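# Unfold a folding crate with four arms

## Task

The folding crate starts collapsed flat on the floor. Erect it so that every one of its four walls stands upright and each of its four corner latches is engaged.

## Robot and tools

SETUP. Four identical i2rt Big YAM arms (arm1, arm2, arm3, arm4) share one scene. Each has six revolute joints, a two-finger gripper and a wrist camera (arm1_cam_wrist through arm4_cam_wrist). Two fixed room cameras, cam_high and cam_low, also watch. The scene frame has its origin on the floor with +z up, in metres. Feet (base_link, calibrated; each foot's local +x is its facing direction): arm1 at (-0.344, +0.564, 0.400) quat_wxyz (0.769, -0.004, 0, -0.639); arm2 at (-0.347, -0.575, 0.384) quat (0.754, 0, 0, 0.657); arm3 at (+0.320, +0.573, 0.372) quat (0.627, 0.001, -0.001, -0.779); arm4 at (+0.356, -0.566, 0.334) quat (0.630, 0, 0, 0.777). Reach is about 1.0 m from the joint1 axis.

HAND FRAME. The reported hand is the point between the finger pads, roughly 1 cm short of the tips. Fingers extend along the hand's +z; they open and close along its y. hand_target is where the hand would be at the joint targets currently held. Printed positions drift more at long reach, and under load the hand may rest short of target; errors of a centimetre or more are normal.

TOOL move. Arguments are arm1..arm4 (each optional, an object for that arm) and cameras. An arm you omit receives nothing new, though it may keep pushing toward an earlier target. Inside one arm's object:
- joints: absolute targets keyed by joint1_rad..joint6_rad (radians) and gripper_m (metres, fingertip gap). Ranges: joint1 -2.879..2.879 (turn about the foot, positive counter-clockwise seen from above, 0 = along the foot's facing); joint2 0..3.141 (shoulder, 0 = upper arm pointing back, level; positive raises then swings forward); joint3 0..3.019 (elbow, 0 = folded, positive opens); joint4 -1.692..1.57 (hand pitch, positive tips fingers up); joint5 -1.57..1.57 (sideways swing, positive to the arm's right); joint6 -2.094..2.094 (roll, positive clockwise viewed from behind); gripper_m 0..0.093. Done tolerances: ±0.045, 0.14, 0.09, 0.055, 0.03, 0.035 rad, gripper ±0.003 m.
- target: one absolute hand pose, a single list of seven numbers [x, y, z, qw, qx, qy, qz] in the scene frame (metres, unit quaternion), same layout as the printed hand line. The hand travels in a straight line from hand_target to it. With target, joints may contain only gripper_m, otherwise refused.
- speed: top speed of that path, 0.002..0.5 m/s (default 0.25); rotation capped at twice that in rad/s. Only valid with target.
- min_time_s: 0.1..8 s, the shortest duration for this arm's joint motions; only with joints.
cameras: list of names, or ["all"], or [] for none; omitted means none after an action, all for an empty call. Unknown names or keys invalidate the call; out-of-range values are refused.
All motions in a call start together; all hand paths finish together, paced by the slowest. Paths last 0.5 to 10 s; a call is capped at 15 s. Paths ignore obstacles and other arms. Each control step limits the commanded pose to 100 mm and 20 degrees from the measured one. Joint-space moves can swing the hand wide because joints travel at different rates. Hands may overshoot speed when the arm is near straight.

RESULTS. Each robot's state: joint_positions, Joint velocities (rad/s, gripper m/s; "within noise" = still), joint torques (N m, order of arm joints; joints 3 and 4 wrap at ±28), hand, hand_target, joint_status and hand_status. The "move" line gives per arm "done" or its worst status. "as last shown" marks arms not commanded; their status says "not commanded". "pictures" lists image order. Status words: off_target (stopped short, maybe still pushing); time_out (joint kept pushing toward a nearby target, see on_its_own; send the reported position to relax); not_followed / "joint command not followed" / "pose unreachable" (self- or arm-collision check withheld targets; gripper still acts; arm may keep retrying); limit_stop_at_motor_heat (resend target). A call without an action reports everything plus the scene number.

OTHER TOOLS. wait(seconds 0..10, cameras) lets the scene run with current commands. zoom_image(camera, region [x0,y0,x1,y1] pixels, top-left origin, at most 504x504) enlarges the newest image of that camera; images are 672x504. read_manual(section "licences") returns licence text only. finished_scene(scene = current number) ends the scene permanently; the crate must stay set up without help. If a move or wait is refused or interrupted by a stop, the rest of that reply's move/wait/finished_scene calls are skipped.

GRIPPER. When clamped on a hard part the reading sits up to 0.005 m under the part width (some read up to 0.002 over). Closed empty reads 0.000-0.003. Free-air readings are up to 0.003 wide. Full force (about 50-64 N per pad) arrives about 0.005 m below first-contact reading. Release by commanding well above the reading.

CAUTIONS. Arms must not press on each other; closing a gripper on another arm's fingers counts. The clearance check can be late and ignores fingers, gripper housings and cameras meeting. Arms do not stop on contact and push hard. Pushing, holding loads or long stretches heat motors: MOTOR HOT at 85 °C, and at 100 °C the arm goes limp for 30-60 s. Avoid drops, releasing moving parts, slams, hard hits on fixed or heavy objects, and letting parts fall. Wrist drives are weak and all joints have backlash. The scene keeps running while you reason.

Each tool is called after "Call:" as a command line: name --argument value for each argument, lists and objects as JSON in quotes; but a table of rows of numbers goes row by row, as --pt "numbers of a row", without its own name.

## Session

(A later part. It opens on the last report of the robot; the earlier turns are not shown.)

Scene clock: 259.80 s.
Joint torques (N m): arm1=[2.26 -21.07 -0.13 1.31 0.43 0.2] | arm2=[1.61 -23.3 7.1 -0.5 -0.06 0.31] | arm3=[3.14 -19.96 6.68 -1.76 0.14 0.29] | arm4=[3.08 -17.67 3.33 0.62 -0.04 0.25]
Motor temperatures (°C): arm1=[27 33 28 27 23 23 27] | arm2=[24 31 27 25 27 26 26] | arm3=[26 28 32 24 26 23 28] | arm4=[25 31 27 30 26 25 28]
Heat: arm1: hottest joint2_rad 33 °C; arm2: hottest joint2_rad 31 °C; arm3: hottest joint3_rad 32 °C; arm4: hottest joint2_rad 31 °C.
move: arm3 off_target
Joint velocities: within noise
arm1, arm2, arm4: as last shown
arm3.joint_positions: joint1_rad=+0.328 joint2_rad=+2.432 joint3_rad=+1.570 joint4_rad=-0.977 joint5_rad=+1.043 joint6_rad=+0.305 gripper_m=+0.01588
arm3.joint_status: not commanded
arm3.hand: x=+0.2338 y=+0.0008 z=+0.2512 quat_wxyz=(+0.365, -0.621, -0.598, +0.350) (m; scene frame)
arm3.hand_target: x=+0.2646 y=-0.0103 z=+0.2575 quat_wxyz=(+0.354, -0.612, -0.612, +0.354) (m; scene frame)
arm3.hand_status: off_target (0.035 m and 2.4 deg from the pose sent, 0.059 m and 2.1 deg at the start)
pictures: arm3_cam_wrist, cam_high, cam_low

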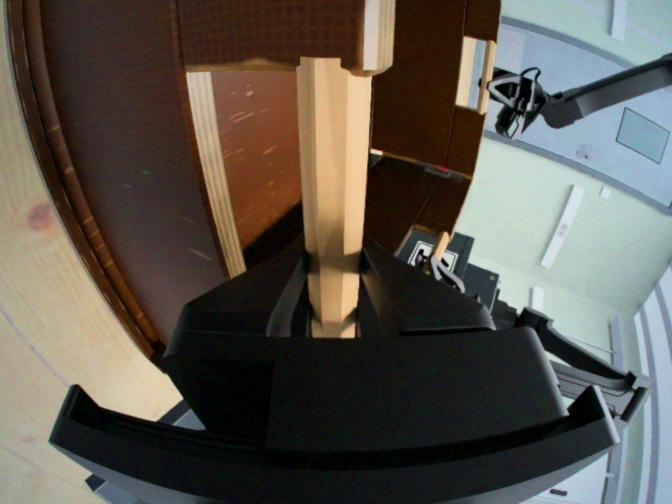

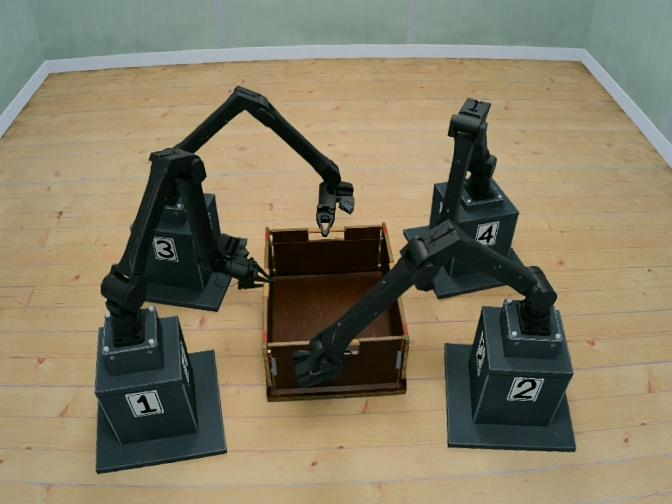

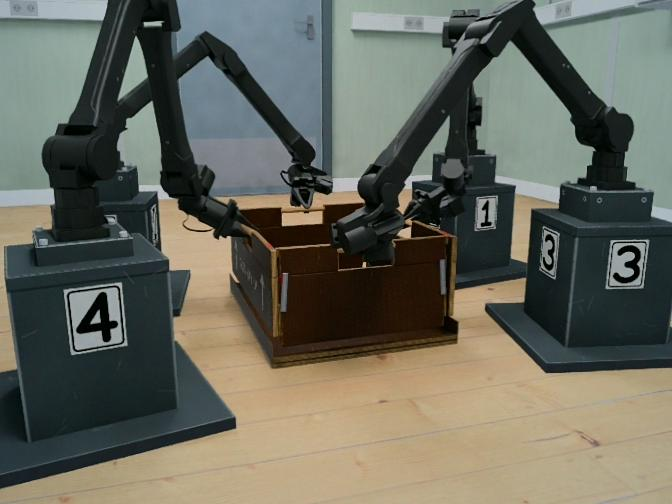

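Call:
move --arm3 '{"target": [0.285, -0.012, 0.257, -0.35355, 0.61237, 0.61237, -0.35355], "speed": 0.08}' --cameras '["cam_low"]'

Call:
move --arm3 '{"target": [0.295, -0.012, 0.256, -0.35355, 0.61237, 0.61237, -0.35355], "speed": 0.08}' --cameras '["arm3_cam_wrist", "cam_low", "cam_high"]'

Call:
zoom_image --camera "cam_low" --region '[220, 190, 470, 370]'

Call:
zoom_image --camera "cam_high" --region '[250, 210, 420, 410]'

Scene clock: 262.40 s.
Joint torques (N m): arm1=[2.14 -21.3 -0.2 1.44 0.43 0.22] | arm2=[1.67 -23.36 7.12 -0.51 -0.06 0.31] | arm3=[5.13 -19.84 6.97 -1.99 -0.12 0.33] | arm4=[3.14 -17.67 3.34 0.64 -0.07 0.25]
Motor temperatures (°C): arm1=[27 33 28 27 23 23 27] | arm2=[24 31 27 25 27 26 26] | arm3=[26 28 32 24 26 23 28] | arm4=[25 31 27 30 26 25 28]
Heat: arm1: hottest joint2_rad 33 °C; arm2: hottest joint2_rad 31 °C; arm3: hottest joint3_rad 32 °C; arm4: hottest joint2_rad 31 °C.
move: arm3 off_target
Joint velocities: within noise
arm1, arm4: as last shown
arm2.joint_positions: joint1_rad=+0.313 joint2_rad=+2.487 joint3_rad=+1.628 joint4_rad=-1.074 joint5_rad=+1.025 joint6_rad=+0.361 gripper_m=+0.01679
arm2.joint_status: not commanded
arm2.hand: x=-0.2970 y=-0.0026 z=+0.2488 quat_wxyz=(-0.342, +0.615, -0.603, +0.375) (m; scene frame)
arm2.hand_target: x=-0.3123 y=+0.0127 z=+0.2561 quat_wxyz=(-0.352, +0.612, -0.614, +0.354) (m; scene frame)
arm2.hand_status: not commanded
arm3.joint_positions: joint1_rad=+0.342 joint2_rad=+2.449 joint3_rad=+1.595 joint4_rad=-1.035 joint5_rad=+1.049 joint6_rad=+0.354 gripper_m=+0.01588
arm3.joint_status: not commanded
arm3.hand: x=+0.2409 y=+0.0017 z=+0.2508 quat_wxyz=(+0.373, -0.620, -0.595, +0.351) (m; scene frame)
arm3.hand_target: x=+0.2830 y=-0.0107 z=+0.2577 quat_wxyz=(+0.355, -0.609, -0.612, +0.357) (m; scene frame)
arm3.hand_status: off_target (0.047 m and 3.2 deg from the pose sent, 0.053 m and 2.4 deg at the start)
arm4.hand_target: x=-0.0151 y=-0.2036 z=+0.2468 quat_wxyz=(-0.503, +0.864, -0.002, +0.003) (m; scene frame)
pictures: cam_low

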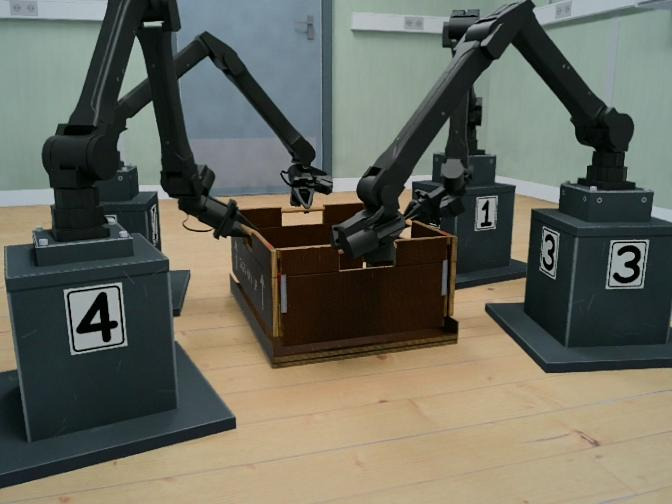

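Scene clock: 263.40 s.
Joint torques (N m): arm1=[2.49 -21.07 -0.44 1.59 0.43 0.18] | arm2=[1.67 -23.3 7.12 -0.5 -0.06 0.31] | arm3=[6.3 -19.49 6.84 -2.03 -0.45 0.44] | arm4=[3.08 -17.67 3.33 0.62 -0.06 0.25]
Motor temperatures (°C): arm1=[27 33 28 27 23 23 27] | arm2=[24 31 27 25 27 26 26] | arm3=[26 28 32 24 26 23 28] | arm4=[25 31 27 30 26 25 28]
Heat: arm1: hottest joint2_rad 33 °C; arm2: hottest joint2_rad 31 °C; arm3: hottest joint3_rad 32 °C; arm4: hottest joint2_rad 31 °C.
move: arm3 off_target
Joint velocities: within noise
arm1, arm2, arm4: as last shown
arm3.joint_positions: joint1_rad=+0.342 joint2_rad=+2.455 joint3_rad=+1.607 joint4_rad=-1.060 joint5_rad=+1.043 joint6_rad=+0.372 gripper_m=+0.01588
arm3.joint_status: not commanded
arm3.hand: x=+0.2414 y=+0.0019 z=+0.2503 quat_wxyz=(+0.375, -0.623, -0.592, +0.347) (m; scene frame)
arm3.hand_target: x=+0.2932 y=-0.0098 z=+0.2557 quat_wxyz=(+0.352, -0.613, -0.613, +0.354) (m; scene frame)
arm3.hand_status: off_target (0.056 m and 3.7 deg from the pose sent, 0.056 m and 3.2 deg at the start)
pictures: arm3_cam_wrist, cam_high, cam_low

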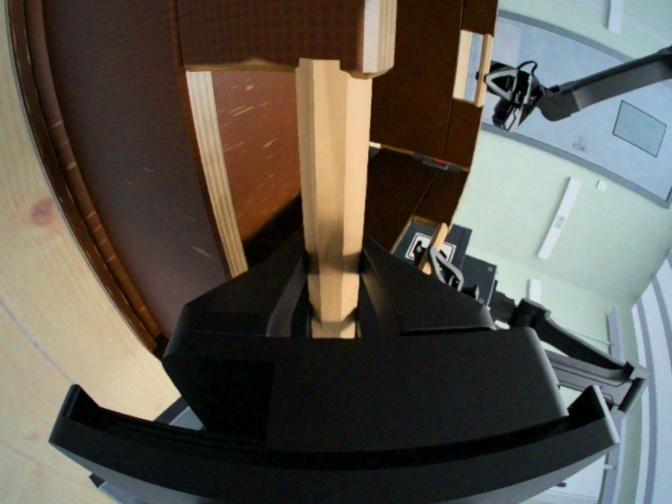

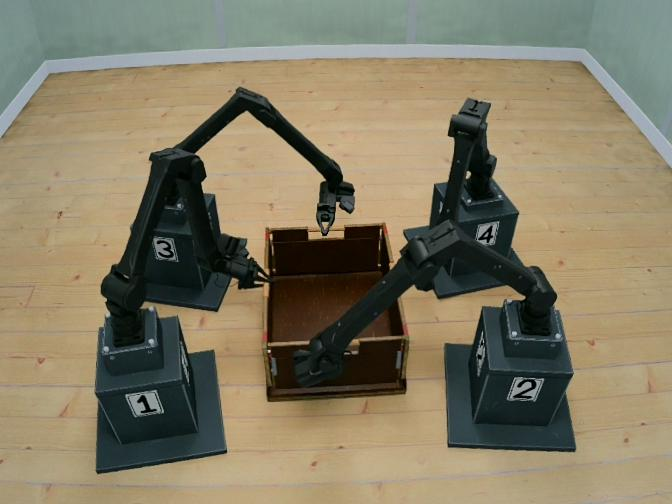

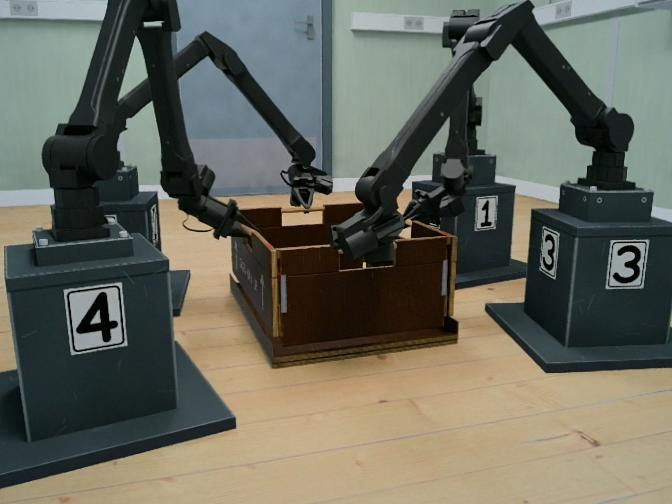

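Scaled by 2.016 from the camera's 672x504 image, which has a finer 960x720 frame.

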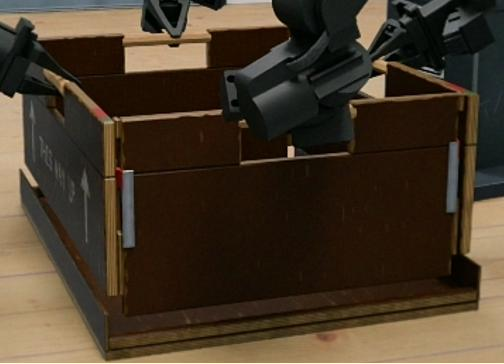

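Scaled by 2.520 from the camera's 672x504 image, which has a finer 960x720 frame.

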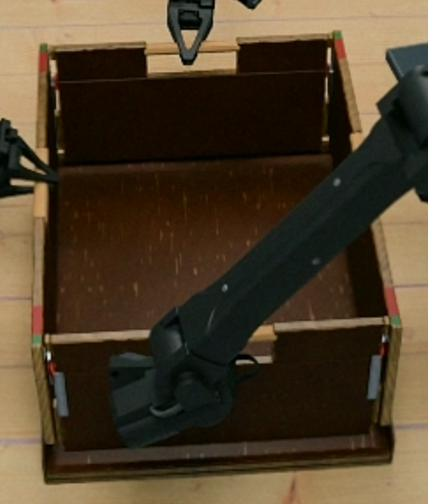

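Call:
zoom_image --camera "arm3_cam_wrist" --region '[350, 110, 500, 230]'

Call:
zoom_image --camera "cam_low" --region '[262, 220, 312, 340]'

Call:
zoom_image --camera "cam_low" --region '[425, 225, 465, 320]'

Call:
zoom_image --camera "cam_high" --region '[258, 215, 308, 285]'

Call:
zoom_image --camera "cam_high" --region '[360, 215, 410, 285]'

Scaled by 3.360 from the camera's 672x504 image, which has a finer 960x720 frame.

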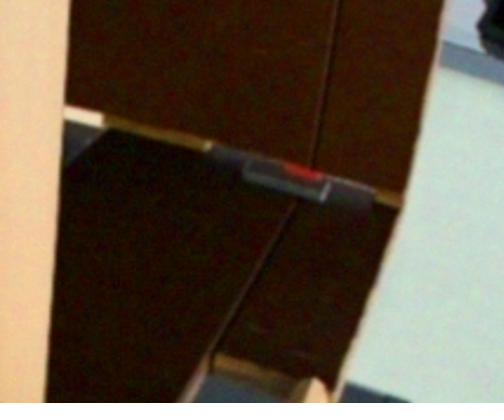

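Scaled by 4.200 from the camera's 672x504 image, which has a finer 960x720 frame.

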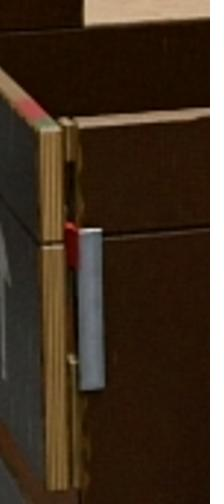

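Scaled by 5.305 from the camera's 672x504 image, which has a finer 960x720 frame.

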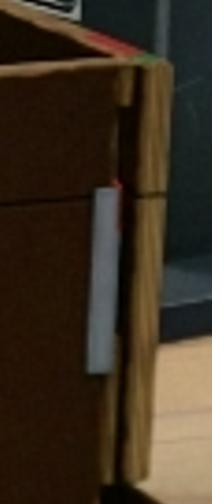

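Scaled by 7.200 from the camera's 672x504 image, which has a finer 960x720 frame.

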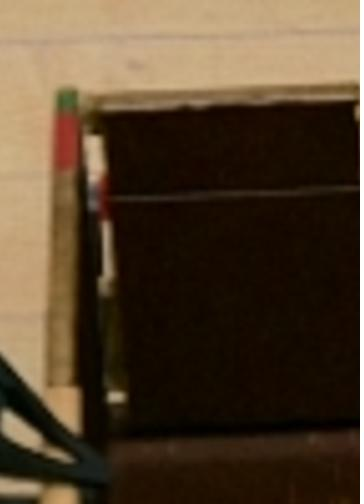

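Scaled by 7.200 from the camera's 672x504 image, which has a finer 960x720 frame.

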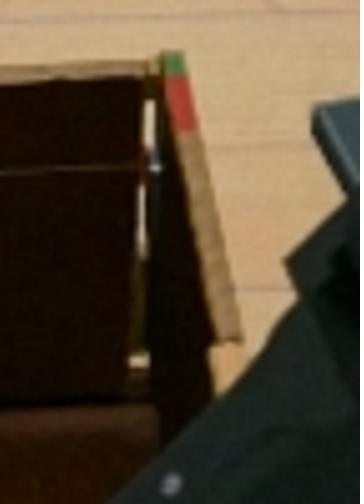

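Call:
move --arm2 '{"target": [-0.255, 0.013, 0.256, -0.35355, 0.61237, -0.61237, 0.35355], "speed": 0.08}' --arm3 '{"target": [0.265, -0.012, 0.256, -0.35355, 0.61237, 0.61237, -0.35355], "speed": 0.08}' --cameras '["cam_high"]'

Call:
zoom_image --camera "cam_high" --region '[250, 210, 420, 410]'

Scene clock: 281.37 s.
Joint torques (N m): arm1=[1.85 -21.3 -0.13 1.39 0.43 0.21] | arm2=[-5.71 -23.71 5.67 1.5 0.32 -0.36] | arm3=[2.96 -20.89 4.72 0.91 0 -0.22] | arm4=[3.08 -17.67 3.36 0.62 -0.07 0.25]
Motor temperatures (°C): arm1=[27 34 28 27 23 23 27] | arm2=[24 32 27 25 27 26 26] | arm3=[26 30 32 24 26 23 28] | arm4=[24 31 27 30 26 25 29]
Heat: arm1: hottest joint2_rad 34 °C; arm2: hottest joint2_rad 32 °C; arm3: hottest joint3_rad 32 °C; arm4: hottest joint2_rad 31 °C.
move: arm2 off_target; arm3 off_target
Joint velocities: within noise
arm1: as last shown
arm2.joint_positions: joint1_rad=+0.313 joint2_rad=+2.453 joint3_rad=+1.559 joint4_rad=-0.936 joint5_rad=+1.038 joint6_rad=+0.258 gripper_m=+0.01679
arm2.joint_status: not commanded
arm2.hand: x=-0.2959 y=-0.0024 z=+0.2481 quat_wxyz=(-0.354, +0.631, -0.590, +0.359) (m; scene frame)
arm2.hand_target: x=-0.2622 y=+0.0102 z=+0.2559 quat_wxyz=(-0.352, +0.614, -0.612, +0.352) (m; scene frame)
arm2.hand_status: off_target (0.044 m and 3.4 deg from the pose sent, 0.045 m and 3.0 deg at the start)
arm3.joint_positions: joint1_rad=+0.342 joint2_rad=+2.455 joint3_rad=+1.605 joint4_rad=-1.052 joint5_rad=+1.048 joint6_rad=+0.363 gripper_m=+0.01588
arm3.joint_status: not commanded
arm3.hand: x=+0.2411 y=+0.0012 z=+0.2503 quat_wxyz=(+0.375, -0.620, -0.594, +0.349) (m; scene frame)
arm3.hand_target: x=+0.2648 y=-0.0105 z=+0.2567 quat_wxyz=(+0.356, -0.613, -0.611, +0.353) (m; scene frame)
arm3.hand_status: off_target (0.028 m and 3.5 deg from the pose sent, 0.028 m and 3.7 deg at the start)
arm4.joint_positions: joint1_rad=+0.830 joint2_rad=+2.131 joint3_rad=+0.825 joint4_rad=+0.436 joint5_rad=+0.872 joint6_rad=-0.854 gripper_m=+0.01586
arm4.joint_status: not commanded
arm4.hand: x=-0.0072 y=-0.1970 z=+0.2386 quat_wxyz=(-0.504, +0.864, -0.007, +0.014) (m; scene frame)
arm4.hand_target: x=-0.0151 y=-0.2036 z=+0.2468 quat_wxyz=(-0.503, +0.864, -0.002, +0.003) (m; scene frame)
arm4.hand_status: not commanded
pictures: cam_high

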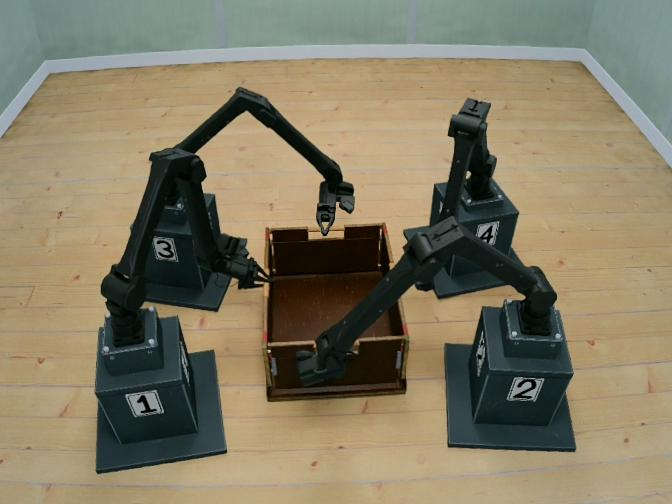

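Scaled by 2.520 from the camera's 672x504 image, which has a finer 960x720 frame.

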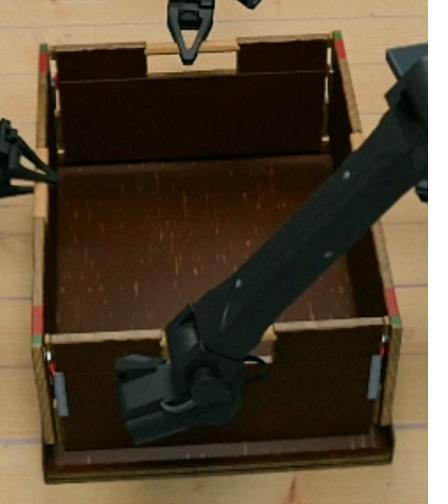

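Call:
move --arm2 '{"target": [-0.285, 0.013, 0.256, -0.35355, 0.61237, -0.61237, 0.35355], "speed": 0.08}' --arm3 '{"target": [0.205, -0.012, 0.256, -0.35355, 0.61237, 0.61237, -0.35355], "speed": 0.08}' --cameras '["cam_high", "cam_low"]'

Call:
zoom_image --camera "cam_low" --region '[220, 190, 470, 370]'

Scene clock: 285.60 s.
Joint torques (N m): arm1=[1.61 -21.77 -0.23 1.28 0.43 0.27] | arm2=[-2.32 -22.71 7.25 -0.31 0.41 0.08] | arm3=[-4.42 -20.37 5.15 2.18 0.67 -0.82] | arm4=[3.08 -17.67 3.33 0.64 -0.07 0.25]
Motor temperatures (°C): arm1=[27 34 28 27 23 23 27] | arm2=[24 31 27 25 27 26 26] | arm3=[26 30 32 24 26 23 28] | arm4=[24 31 27 30 26 25 29]
Heat: arm1: hottest joint2_rad 34 °C; arm2: hottest joint2_rad 31 °C; arm3: hottest joint3_rad 32 °C; arm4: hottest joint2_rad 31 °C.
move: arm2 off_target; arm3 off_target
Joint velocities: within noise
arm1.joint_positions: joint1_rad=+0.801 joint2_rad=+2.327 joint3_rad=+0.804 joint4_rad=+0.684 joint5_rad=+0.821 joint6_rad=-0.897 gripper_m=+0.01660
arm1.joint_status: not commanded
arm1.hand: x=-0.0172 y=+0.1930 z=+0.2345 quat_wxyz=(+0.012, -0.006, -0.867, +0.499) (m; scene frame)
arm1.hand_target: x=-0.0078 y=+0.2031 z=+0.2464 quat_wxyz=(+0.000, +0.001, -0.866, +0.500) (m; scene frame)
arm1.hand_status: not commanded
arm2.joint_positions: joint1_rad=+0.313 joint2_rad=+2.460 joint3_rad=+1.576 joint4_rad=-0.975 joint5_rad=+1.031 joint6_rad=+0.291 gripper_m=+0.01679
arm2.joint_status: not commanded
arm2.hand: x=-0.2964 y=-0.0027 z=+0.2490 quat_wxyz=(-0.351, +0.626, -0.595, +0.362) (m; scene frame)
arm2.hand_target: x=-0.2850 y=+0.0121 z=+0.2565 quat_wxyz=(-0.353, +0.613, -0.611, +0.354) (m; scene frame)
arm2.hand_status: off_target (0.021 m and 2.7 deg from the pose sent, 0.020 m and 3.4 deg at the start)
arm3.joint_positions: joint1_rad=+0.335 joint2_rad=+2.410 joint3_rad=+1.527 joint4_rad=-0.885 joint5_rad=+1.042 joint6_rad=+0.239 gripper_m=+0.01587
arm3.joint_status: not commanded
arm3.hand: x=+0.2375 y=-0.0002 z=+0.2501 quat_wxyz=(+0.352, -0.614, -0.610, +0.357) (m; scene frame)
arm3.hand_target: x=+0.2120 y=-0.0113 z=+0.2554 quat_wxyz=(+0.352, -0.613, -0.613, +0.351) (m; scene frame)
arm3.hand_status: off_target (0.035 m and 0.6 deg from the pose sent, 0.039 m and 3.5 deg at the start)
arm4: as last shown
pictures: cam_high, cam_low

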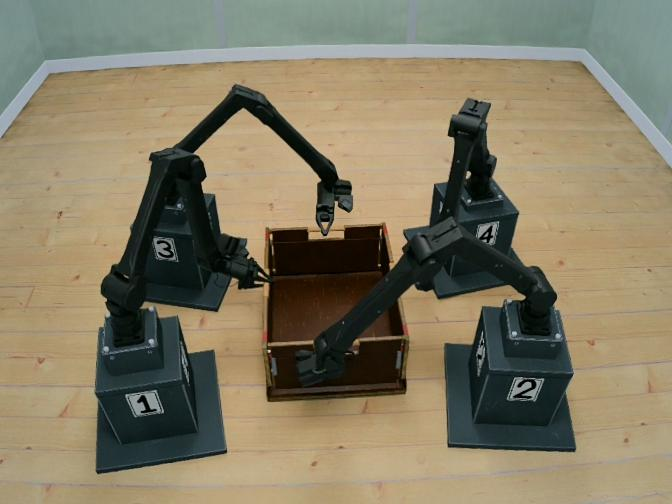

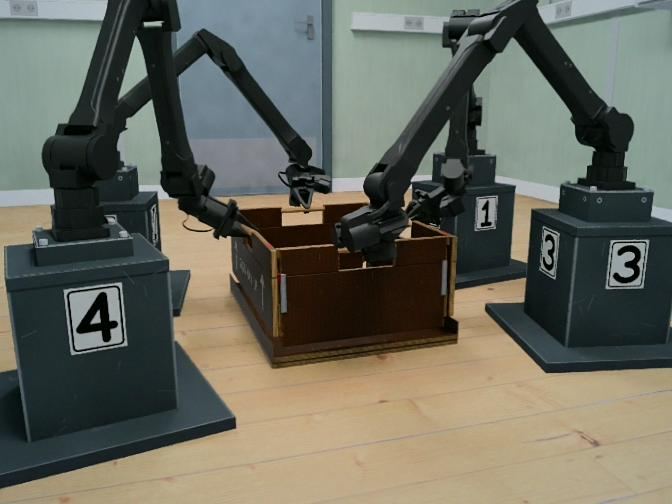

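Scaled by 2.016 from the camera's 672x504 image, which has a finer 960x720 frame.

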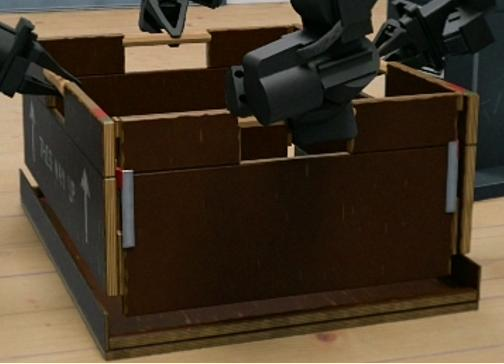

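Call:
move --arm3 '{"target": [0.178, -0.012, 0.256, -0.35355, 0.61237, 0.61237, -0.35355], "speed": 0.08}' --cameras '["cam_high", "cam_low"]'

Call:
zoom_image --camera "cam_low" --region '[220, 190, 470, 370]'

Call:
zoom_image --camera "cam_high" --region '[250, 210, 420, 410]'

Scene clock: 288.93 s.
Joint torques (N m): arm1=[2.49 -20.95 -0.27 1.25 0.45 0.18] | arm2=[-2.32 -22.71 7.27 -0.31 0.42 0.08] | arm3=[-8.64 -19.49 5.35 2.54 1.12 -1.03] | arm4=[3.08 -17.67 3.34 0.62 -0.07 0.25]
Motor temperatures (°C): arm1=[27 34 28 27 23 23 27] | arm2=[24 31 27 25 27 26 26] | arm3=[26 29 31 24 26 24 28] | arm4=[24 31 27 30 26 25 29]
Heat: arm1: hottest joint2_rad 34 °C; arm2: hottest joint2_rad 31 °C; arm3: hottest joint3_rad 31 °C; arm4: hottest joint2_rad 31 °C.
move: arm3 off_target
Joint velocities: within noise
arm1, arm2, arm4: as last shown
arm3.joint_positions: joint1_rad=+0.333 joint2_rad=+2.392 joint3_rad=+1.492 joint4_rad=-0.810 joint5_rad=+1.042 joint6_rad=+0.185 gripper_m=+0.01587
arm3.joint_status: not commanded
arm3.hand: x=+0.2367 y=-0.0005 z=+0.2505 quat_wxyz=(+0.342, -0.609, -0.617, +0.363) (m; scene frame)
arm3.hand_target: x=+0.1807 y=-0.0075 z=+0.2573 quat_wxyz=(+0.358, -0.615, -0.608, +0.351) (m; scene frame)
arm3.hand_status: off_target (0.060 m and 1.8 deg from the pose sent, 0.061 m and 0.6 deg at the start)
pictures: cam_high, cam_low

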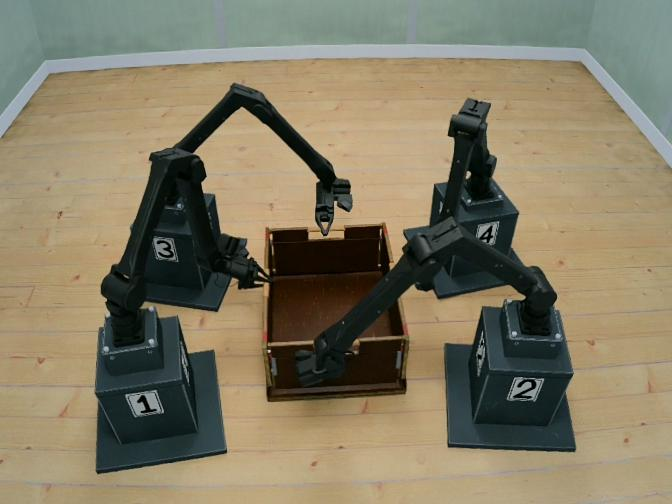

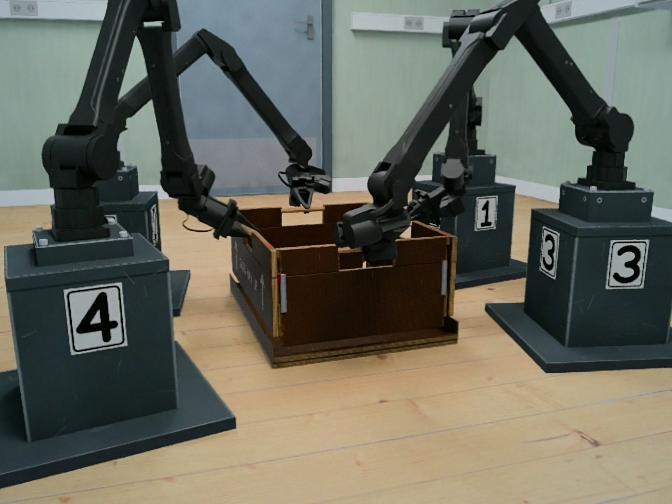

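Scaled by 2.016 from the camera's 672x504 image, which has a finer 960x720 frame.

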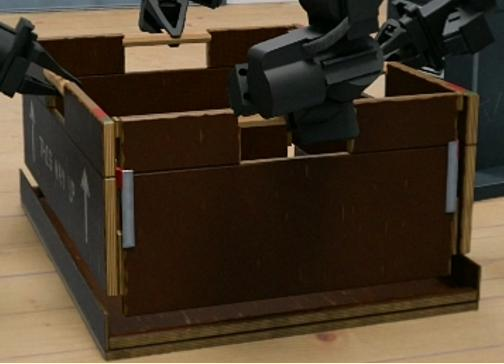

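Scaled by 2.520 from the camera's 672x504 image, which has a finer 960x720 frame.

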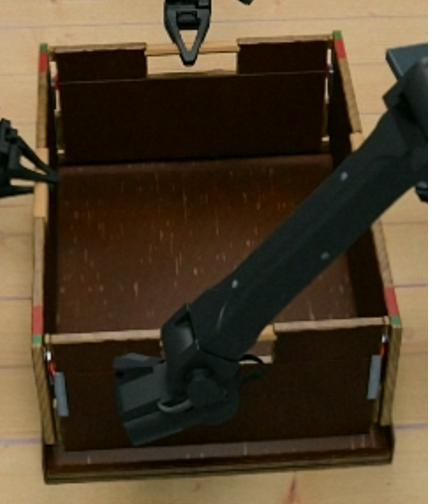

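Call:
move --arm3 '{"target": [0.231, -0.011, 0.256, -0.35355, 0.61237, 0.61237, -0.35355], "speed": 0.1}'

Call:
move --arm3 '{"joints": {"gripper_m": 0.05}}' --arm2 '{"joints": {"gripper_m": 0.05}}' --cameras '["cam_high"]'

Scene clock: 293.40 s.
Joint torques (N m): arm1=[2.67 -21.66 -0.1 1.33 0.43 0.21] | arm2=[-2.26 -22.71 7.27 -0.28 0.42 0.08] | arm3=[-1.79 -18.78 7.57 -0.98 1.04 0.02] | arm4=[3.08 -17.67 3.33 0.64 -0.07 0.25]
Motor temperatures (°C): arm1=[27 34 28 27 23 23 27] | arm2=[24 31 27 25 27 26 26] | arm3=[26 29 31 24 26 24 28] | arm4=[24 31 27 30 26 25 29]
Heat: arm1: hottest joint2_rad 34 °C; arm2: hottest joint2_rad 31 °C; arm3: hottest joint3_rad 31 °C; arm4: hottest joint2_rad 31 °C.
move: arm3 off_target
Joint velocities: within noise
arm1, arm2, arm4: as last shown
arm3.joint_positions: joint1_rad=+0.333 joint2_rad=+2.398 joint3_rad=+1.512 joint4_rad=-0.857 joint5_rad=+1.031 joint6_rad=+0.220 gripper_m=+0.01587
arm3.joint_status: not commanded
arm3.hand: x=+0.2376 y=-0.0001 z=+0.2511 quat_wxyz=(+0.344, -0.616, -0.613, +0.356) (m; scene frame)
arm3.hand_target: x=+0.2310 y=-0.0125 z=+0.2563 quat_wxyz=(+0.349, -0.614, -0.611, +0.357) (m; scene frame)
arm3.hand_status: off_target (0.014 m and 1.2 deg from the pose sent, 0.013 m and 1.8 deg at the start)
pictures: none

Scene clock: 294.27 s.
Joint torques (N m): arm1=[2.61 -20.89 -0.27 1.46 0.44 0.18] | arm2=[-0.38 -22.89 6.6 -0.29 0.45 0.08] | arm3=[-1.9 -18.96 6.71 -0.43 0.85 0.05] | arm4=[3.08 -17.67 3.33 0.62 -0.07 0.25]
Motor temperatures (°C): arm1=[27 34 28 27 23 23 27] | arm2=[24 31 27 25 27 26 26] | arm3=[26 29 31 24 26 24 28] | arm4=[24 31 27 30 26 25 29]
Heat: arm1: hottest joint2_rad 34 °C; arm2: hottest joint2_rad 31 °C; arm3: hottest joint3_rad 31 °C; arm4: hottest joint2_rad 31 °C.
move: arm2 done; arm3 done
Joint velocities: within noise
arm1, arm4: as last shown
arm2.joint_positions: joint1_rad=+0.280 joint2_rad=+2.460 joint3_rad=+1.587 joint4_rad=-0.967 joint5_rad=+1.030 joint6_rad=+0.284 gripper_m=+0.04989
arm2.joint_status: all done
arm2.hand: x=-0.2790 y=+0.0013 z=+0.2506 quat_wxyz=(-0.348, +0.615, -0.608, +0.362) (m; scene frame)
arm2.hand_target: x=-0.2801 y=+0.0128 z=+0.2562 quat_wxyz=(-0.353, +0.611, -0.614, +0.354) (m; scene frame)
arm2.hand_status: not commanded
arm3.joint_positions: joint1_rad=+0.321 joint2_rad=+2.398 joint3_rad=+1.524 joint4_rad=-0.879 joint5_rad=+1.037 joint6_rad=+0.208 gripper_m=+0.04990
arm3.joint_status: all done
arm3.hand: x=+0.2303 y=-0.0014 z=+0.2552 quat_wxyz=(+0.353, -0.613, -0.613, +0.352) (m; scene frame)
arm3.hand_target: x=+0.2254 y=-0.0108 z=+0.2567 quat_wxyz=(+0.355, -0.613, -0.612, +0.352) (m; scene frame)
arm3.hand_status: not commanded
pictures: cam_high

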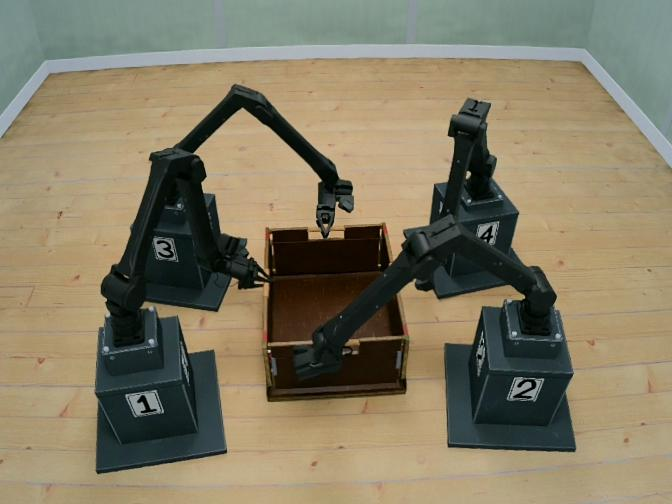

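Call:
move --arm2 '{"target": [-0.385, 0.012, 0.318, -0.35355, 0.61237, -0.61237, 0.35355], "speed": 0.2}' --arm3 '{"target": [0.330, -0.011, 0.318, -0.35355, 0.61237, 0.61237, -0.35355], "speed": 0.2}' --cameras '["arm2_cam_wrist", "arm3_cam_wrist", "cam_high", "cam_low"]'

Call:
zoom_image --camera "cam_low" --region '[220, 190, 470, 370]'

Call:
zoom_image --camera "cam_high" --region '[250, 210, 420, 410]'

Scene clock: 302.67 s.
Joint torques (N m): arm1=[1.79 -21.01 -0.28 1.44 0.46 0.18] | arm2=[-0.5 -25.47 7.43 -0.84 0.37 0.11] | arm3=[-1.26 -19.49 7.57 -1.01 0.43 0.28] | arm4=[3.08 -17.67 3.33 0.62 -0.07 0.25]
Motor temperatures (°C): arm1=[27 34 28 27 23 23 27] | arm2=[24 31 27 25 27 26 26] | arm3=[26 29 31 24 26 24 28] | arm4=[24 31 27 30 26 25 29]
Heat: arm1: hottest joint2_rad 34 °C; arm2: hottest joint2_rad 31 °C; arm3: hottest joint3_rad 31 °C; arm4: hottest joint2_rad 31 °C.
move: arm2 off_target; arm3 off_target
Joint velocities: within noise
arm1, arm4: as last shown
arm2.joint_positions: joint1_rad=+0.452 joint2_rad=+2.458 joint3_rad=+1.723 joint4_rad=-1.371 joint5_rad=+0.973 joint6_rad=+0.562 gripper_m=+0.04989
arm2.joint_status: not commanded
arm2.hand: x=-0.3817 y=-0.0035 z=+0.2974 quat_wxyz=(-0.345, +0.621, -0.596, +0.373) (m; scene frame)
arm2.hand_target: x=-0.3836 y=+0.0124 z=+0.3182 quat_wxyz=(-0.354, +0.612, -0.613, +0.354) (m; scene frame)
arm2.hand_status: off_target (0.026 m and 3.2 deg from the pose sent, 0.126 m and 1.3 deg at the start)
arm3.joint_positions: joint1_rad=+0.488 joint2_rad=+2.377 joint3_rad=+1.651 joint4_rad=-1.297 joint5_rad=+0.997 joint6_rad=+0.495 gripper_m=+0.04991
arm3.joint_status: not commanded
arm3.hand: x=+0.3284 y=+0.0001 z=+0.3104 quat_wxyz=(+0.363, -0.602, -0.618, +0.351) (m; scene frame)
arm3.hand_target: x=+0.3293 y=-0.0118 z=+0.3173 quat_wxyz=(+0.352, -0.614, -0.611, +0.355) (m; scene frame)
arm3.hand_status: off_target (0.014 m and 1.7 deg from the pose sent, 0.118 m and 0.2 deg at the start)
pictures: arm2_cam_wrist, arm3_cam_wrist, cam_high, cam_low

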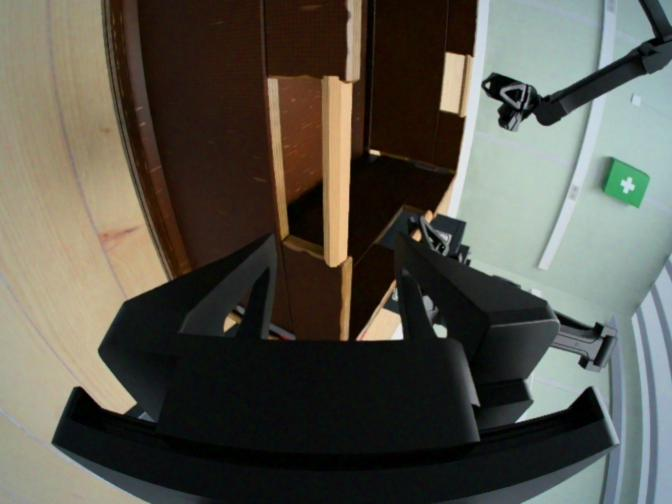

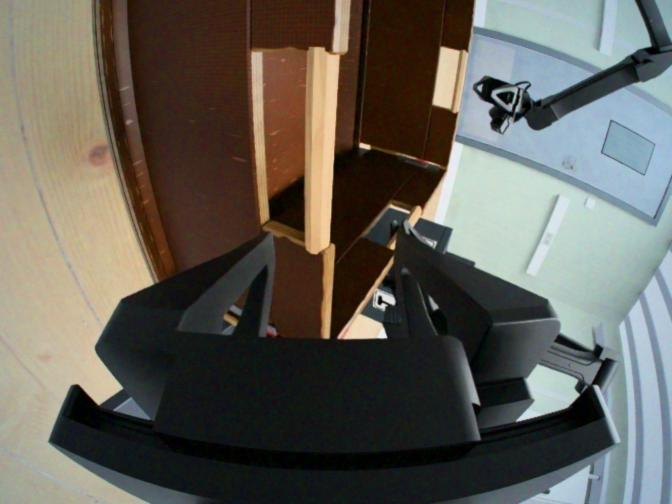

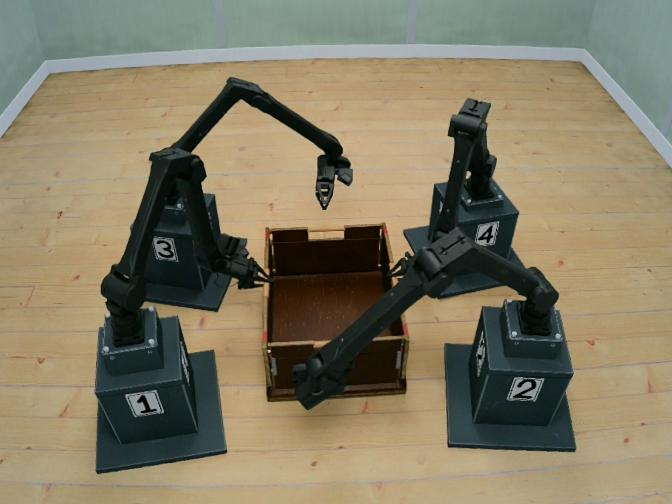

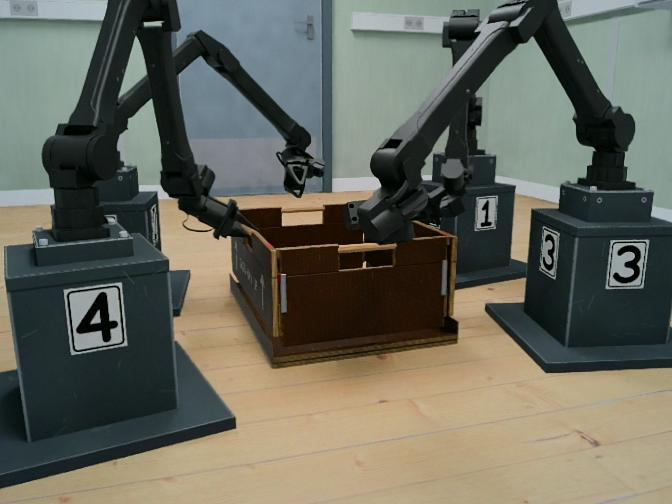

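Scaled by 2.016 from the camera's 672x504 image, which has a finer 960x720 frame.

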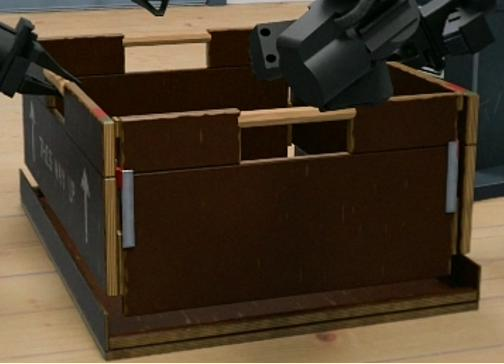

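Scaled by 2.520 from the camera's 672x504 image, which has a finer 960x720 frame.

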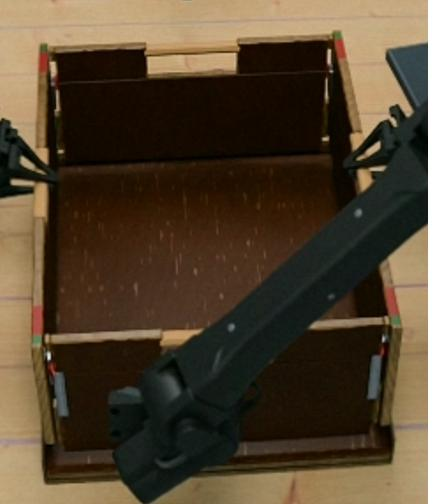

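Call:
zoom_image --camera "arm2_cam_wrist" --region '[210, 220, 370, 345]'

Call:
zoom_image --camera "arm3_cam_wrist" --region '[210, 220, 370, 345]'

Call:
zoom_image --camera "arm3_cam_wrist" --region '[330, 120, 470, 220]'

Call:
zoom_image --camera "arm2_cam_wrist" --region '[340, 120, 480, 220]'

Scaled by 3.150 from the camera's 672x504 image, which has a finer 960x720 frame.

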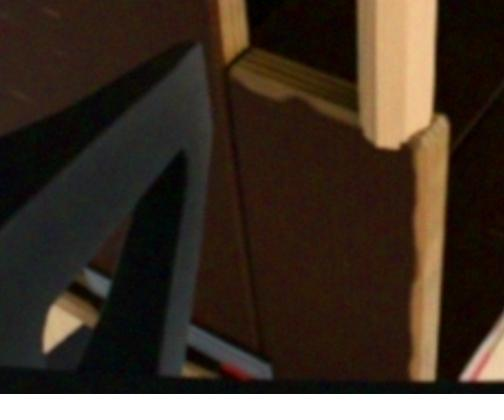

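Scaled by 3.150 from the camera's 672x504 image, which has a finer 960x720 frame.

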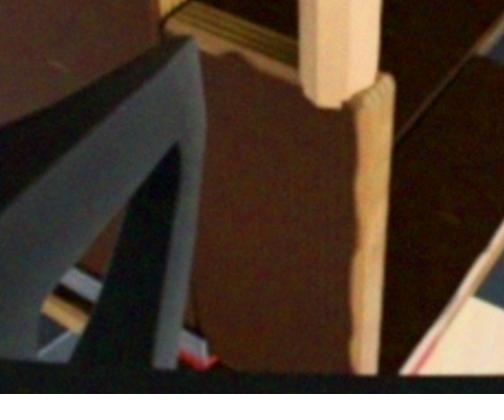

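Scaled by 3.600 from the camera's 672x504 image, which has a finer 960x720 frame.

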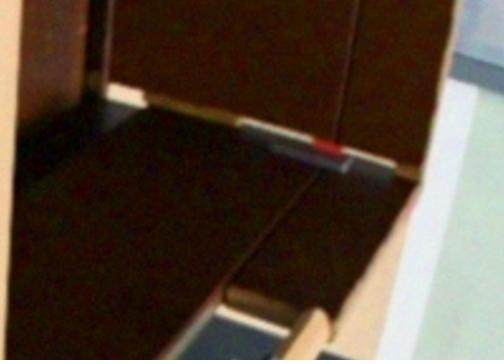

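Scaled by 3.600 from the camera's 672x504 image, which has a finer 960x720 frame.

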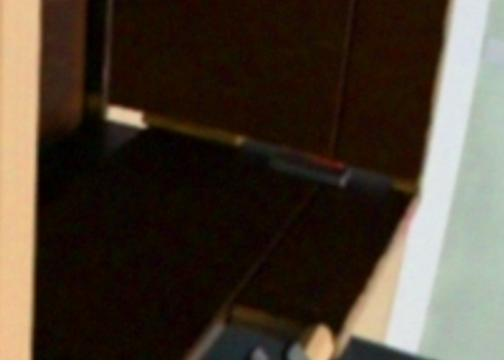

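Call:
move --arm1 '{"joints": {"gripper_m": 0.05}}' --arm4 '{"joints": {"gripper_m": 0.05}}' --cameras '["cam_high", "cam_low"]'

Call:
zoom_image --camera "cam_high" --region '[250, 210, 420, 410]'

Call:
zoom_image --camera "cam_low" --region '[220, 190, 470, 370]'

Scene clock: 307.03 s.
Joint torques (N m): arm1=[0.09 -18.32 1.1 1.37 0.45 0.2] | arm2=[-0.62 -25.47 7.3 -0.87 0.37 0.17] | arm3=[-1.44 -19.55 7.54 -1.13 0.44 0.24] | arm4=[2.26 -15.38 3.66 0.79 0.12 0.26]
Motor temperatures (°C): arm1=[27 34 28 27 23 23 27] | arm2=[24 32 27 25 27 26 26] | arm3=[26 29 32 24 26 24 28] | arm4=[24 31 27 30 26 25 29]
Heat: arm1: hottest joint2_rad 34 °C; arm2: hottest joint2_rad 32 °C; arm3: hottest joint3_rad 32 °C; arm4: hottest joint2_rad 31 °C.
move: arm1 done; arm4 done
Joint velocities: within noise
arm1.joint_positions: joint1_rad=+0.835 joint2_rad=+2.300 joint3_rad=+0.787 joint4_rad=+0.684 joint5_rad=+0.820 joint6_rad=-0.903 gripper_m=+0.04993
arm1.joint_status: all done
arm1.hand: x=-0.0054 y=+0.2049 z=+0.2443 quat_wxyz=(+0.001, +0.009, -0.865, +0.501) (m; scene frame)
arm1.hand_target: x=-0.0043 y=+0.2068 z=+0.2461 quat_wxyz=(-0.001, +0.008, -0.866, +0.500) (m; scene frame)
arm1.hand_status: not commanded
arm2, arm3: as last shown
arm3.hand_target: x=+0.3293 y=-0.0118 z=+0.3173 quat_wxyz=(+0.352, -0.613, -0.611, +0.355) (m; scene frame)
arm4.joint_positions: joint1_rad=+0.852 joint2_rad=+2.107 joint3_rad=+0.825 joint4_rad=+0.433 joint5_rad=+0.858 joint6_rad=-0.863 gripper_m=+0.04992
arm4.joint_status: all done
arm4.hand: x=-0.0212 y=-0.2032 z=+0.2486 quat_wxyz=(-0.504, +0.863, +0.004, -0.001) (m; scene frame)
arm4.hand_target: x=-0.0196 y=-0.2072 z=+0.2462 quat_wxyz=(-0.500, +0.866, +0.008, +0.001) (m; scene frame)
arm4.hand_status: not commanded
pictures: cam_high, cam_low

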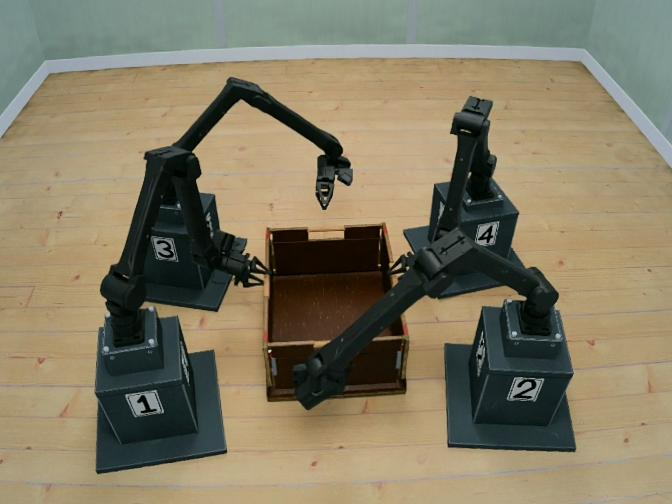

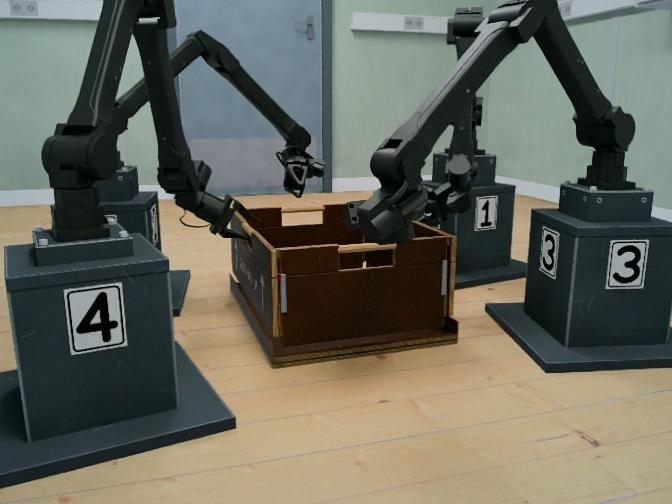

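Scaled by 2.520 from the camera's 672x504 image, which has a finer 960x720 frame.

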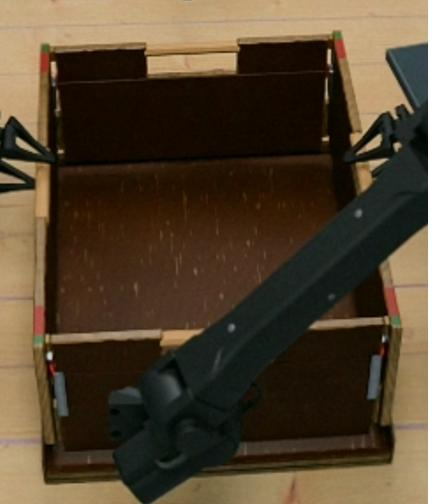

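Scaled by 2.016 from the camera's 672x504 image, which has a finer 960x720 frame.

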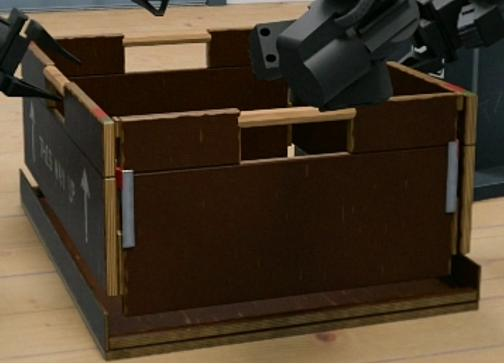

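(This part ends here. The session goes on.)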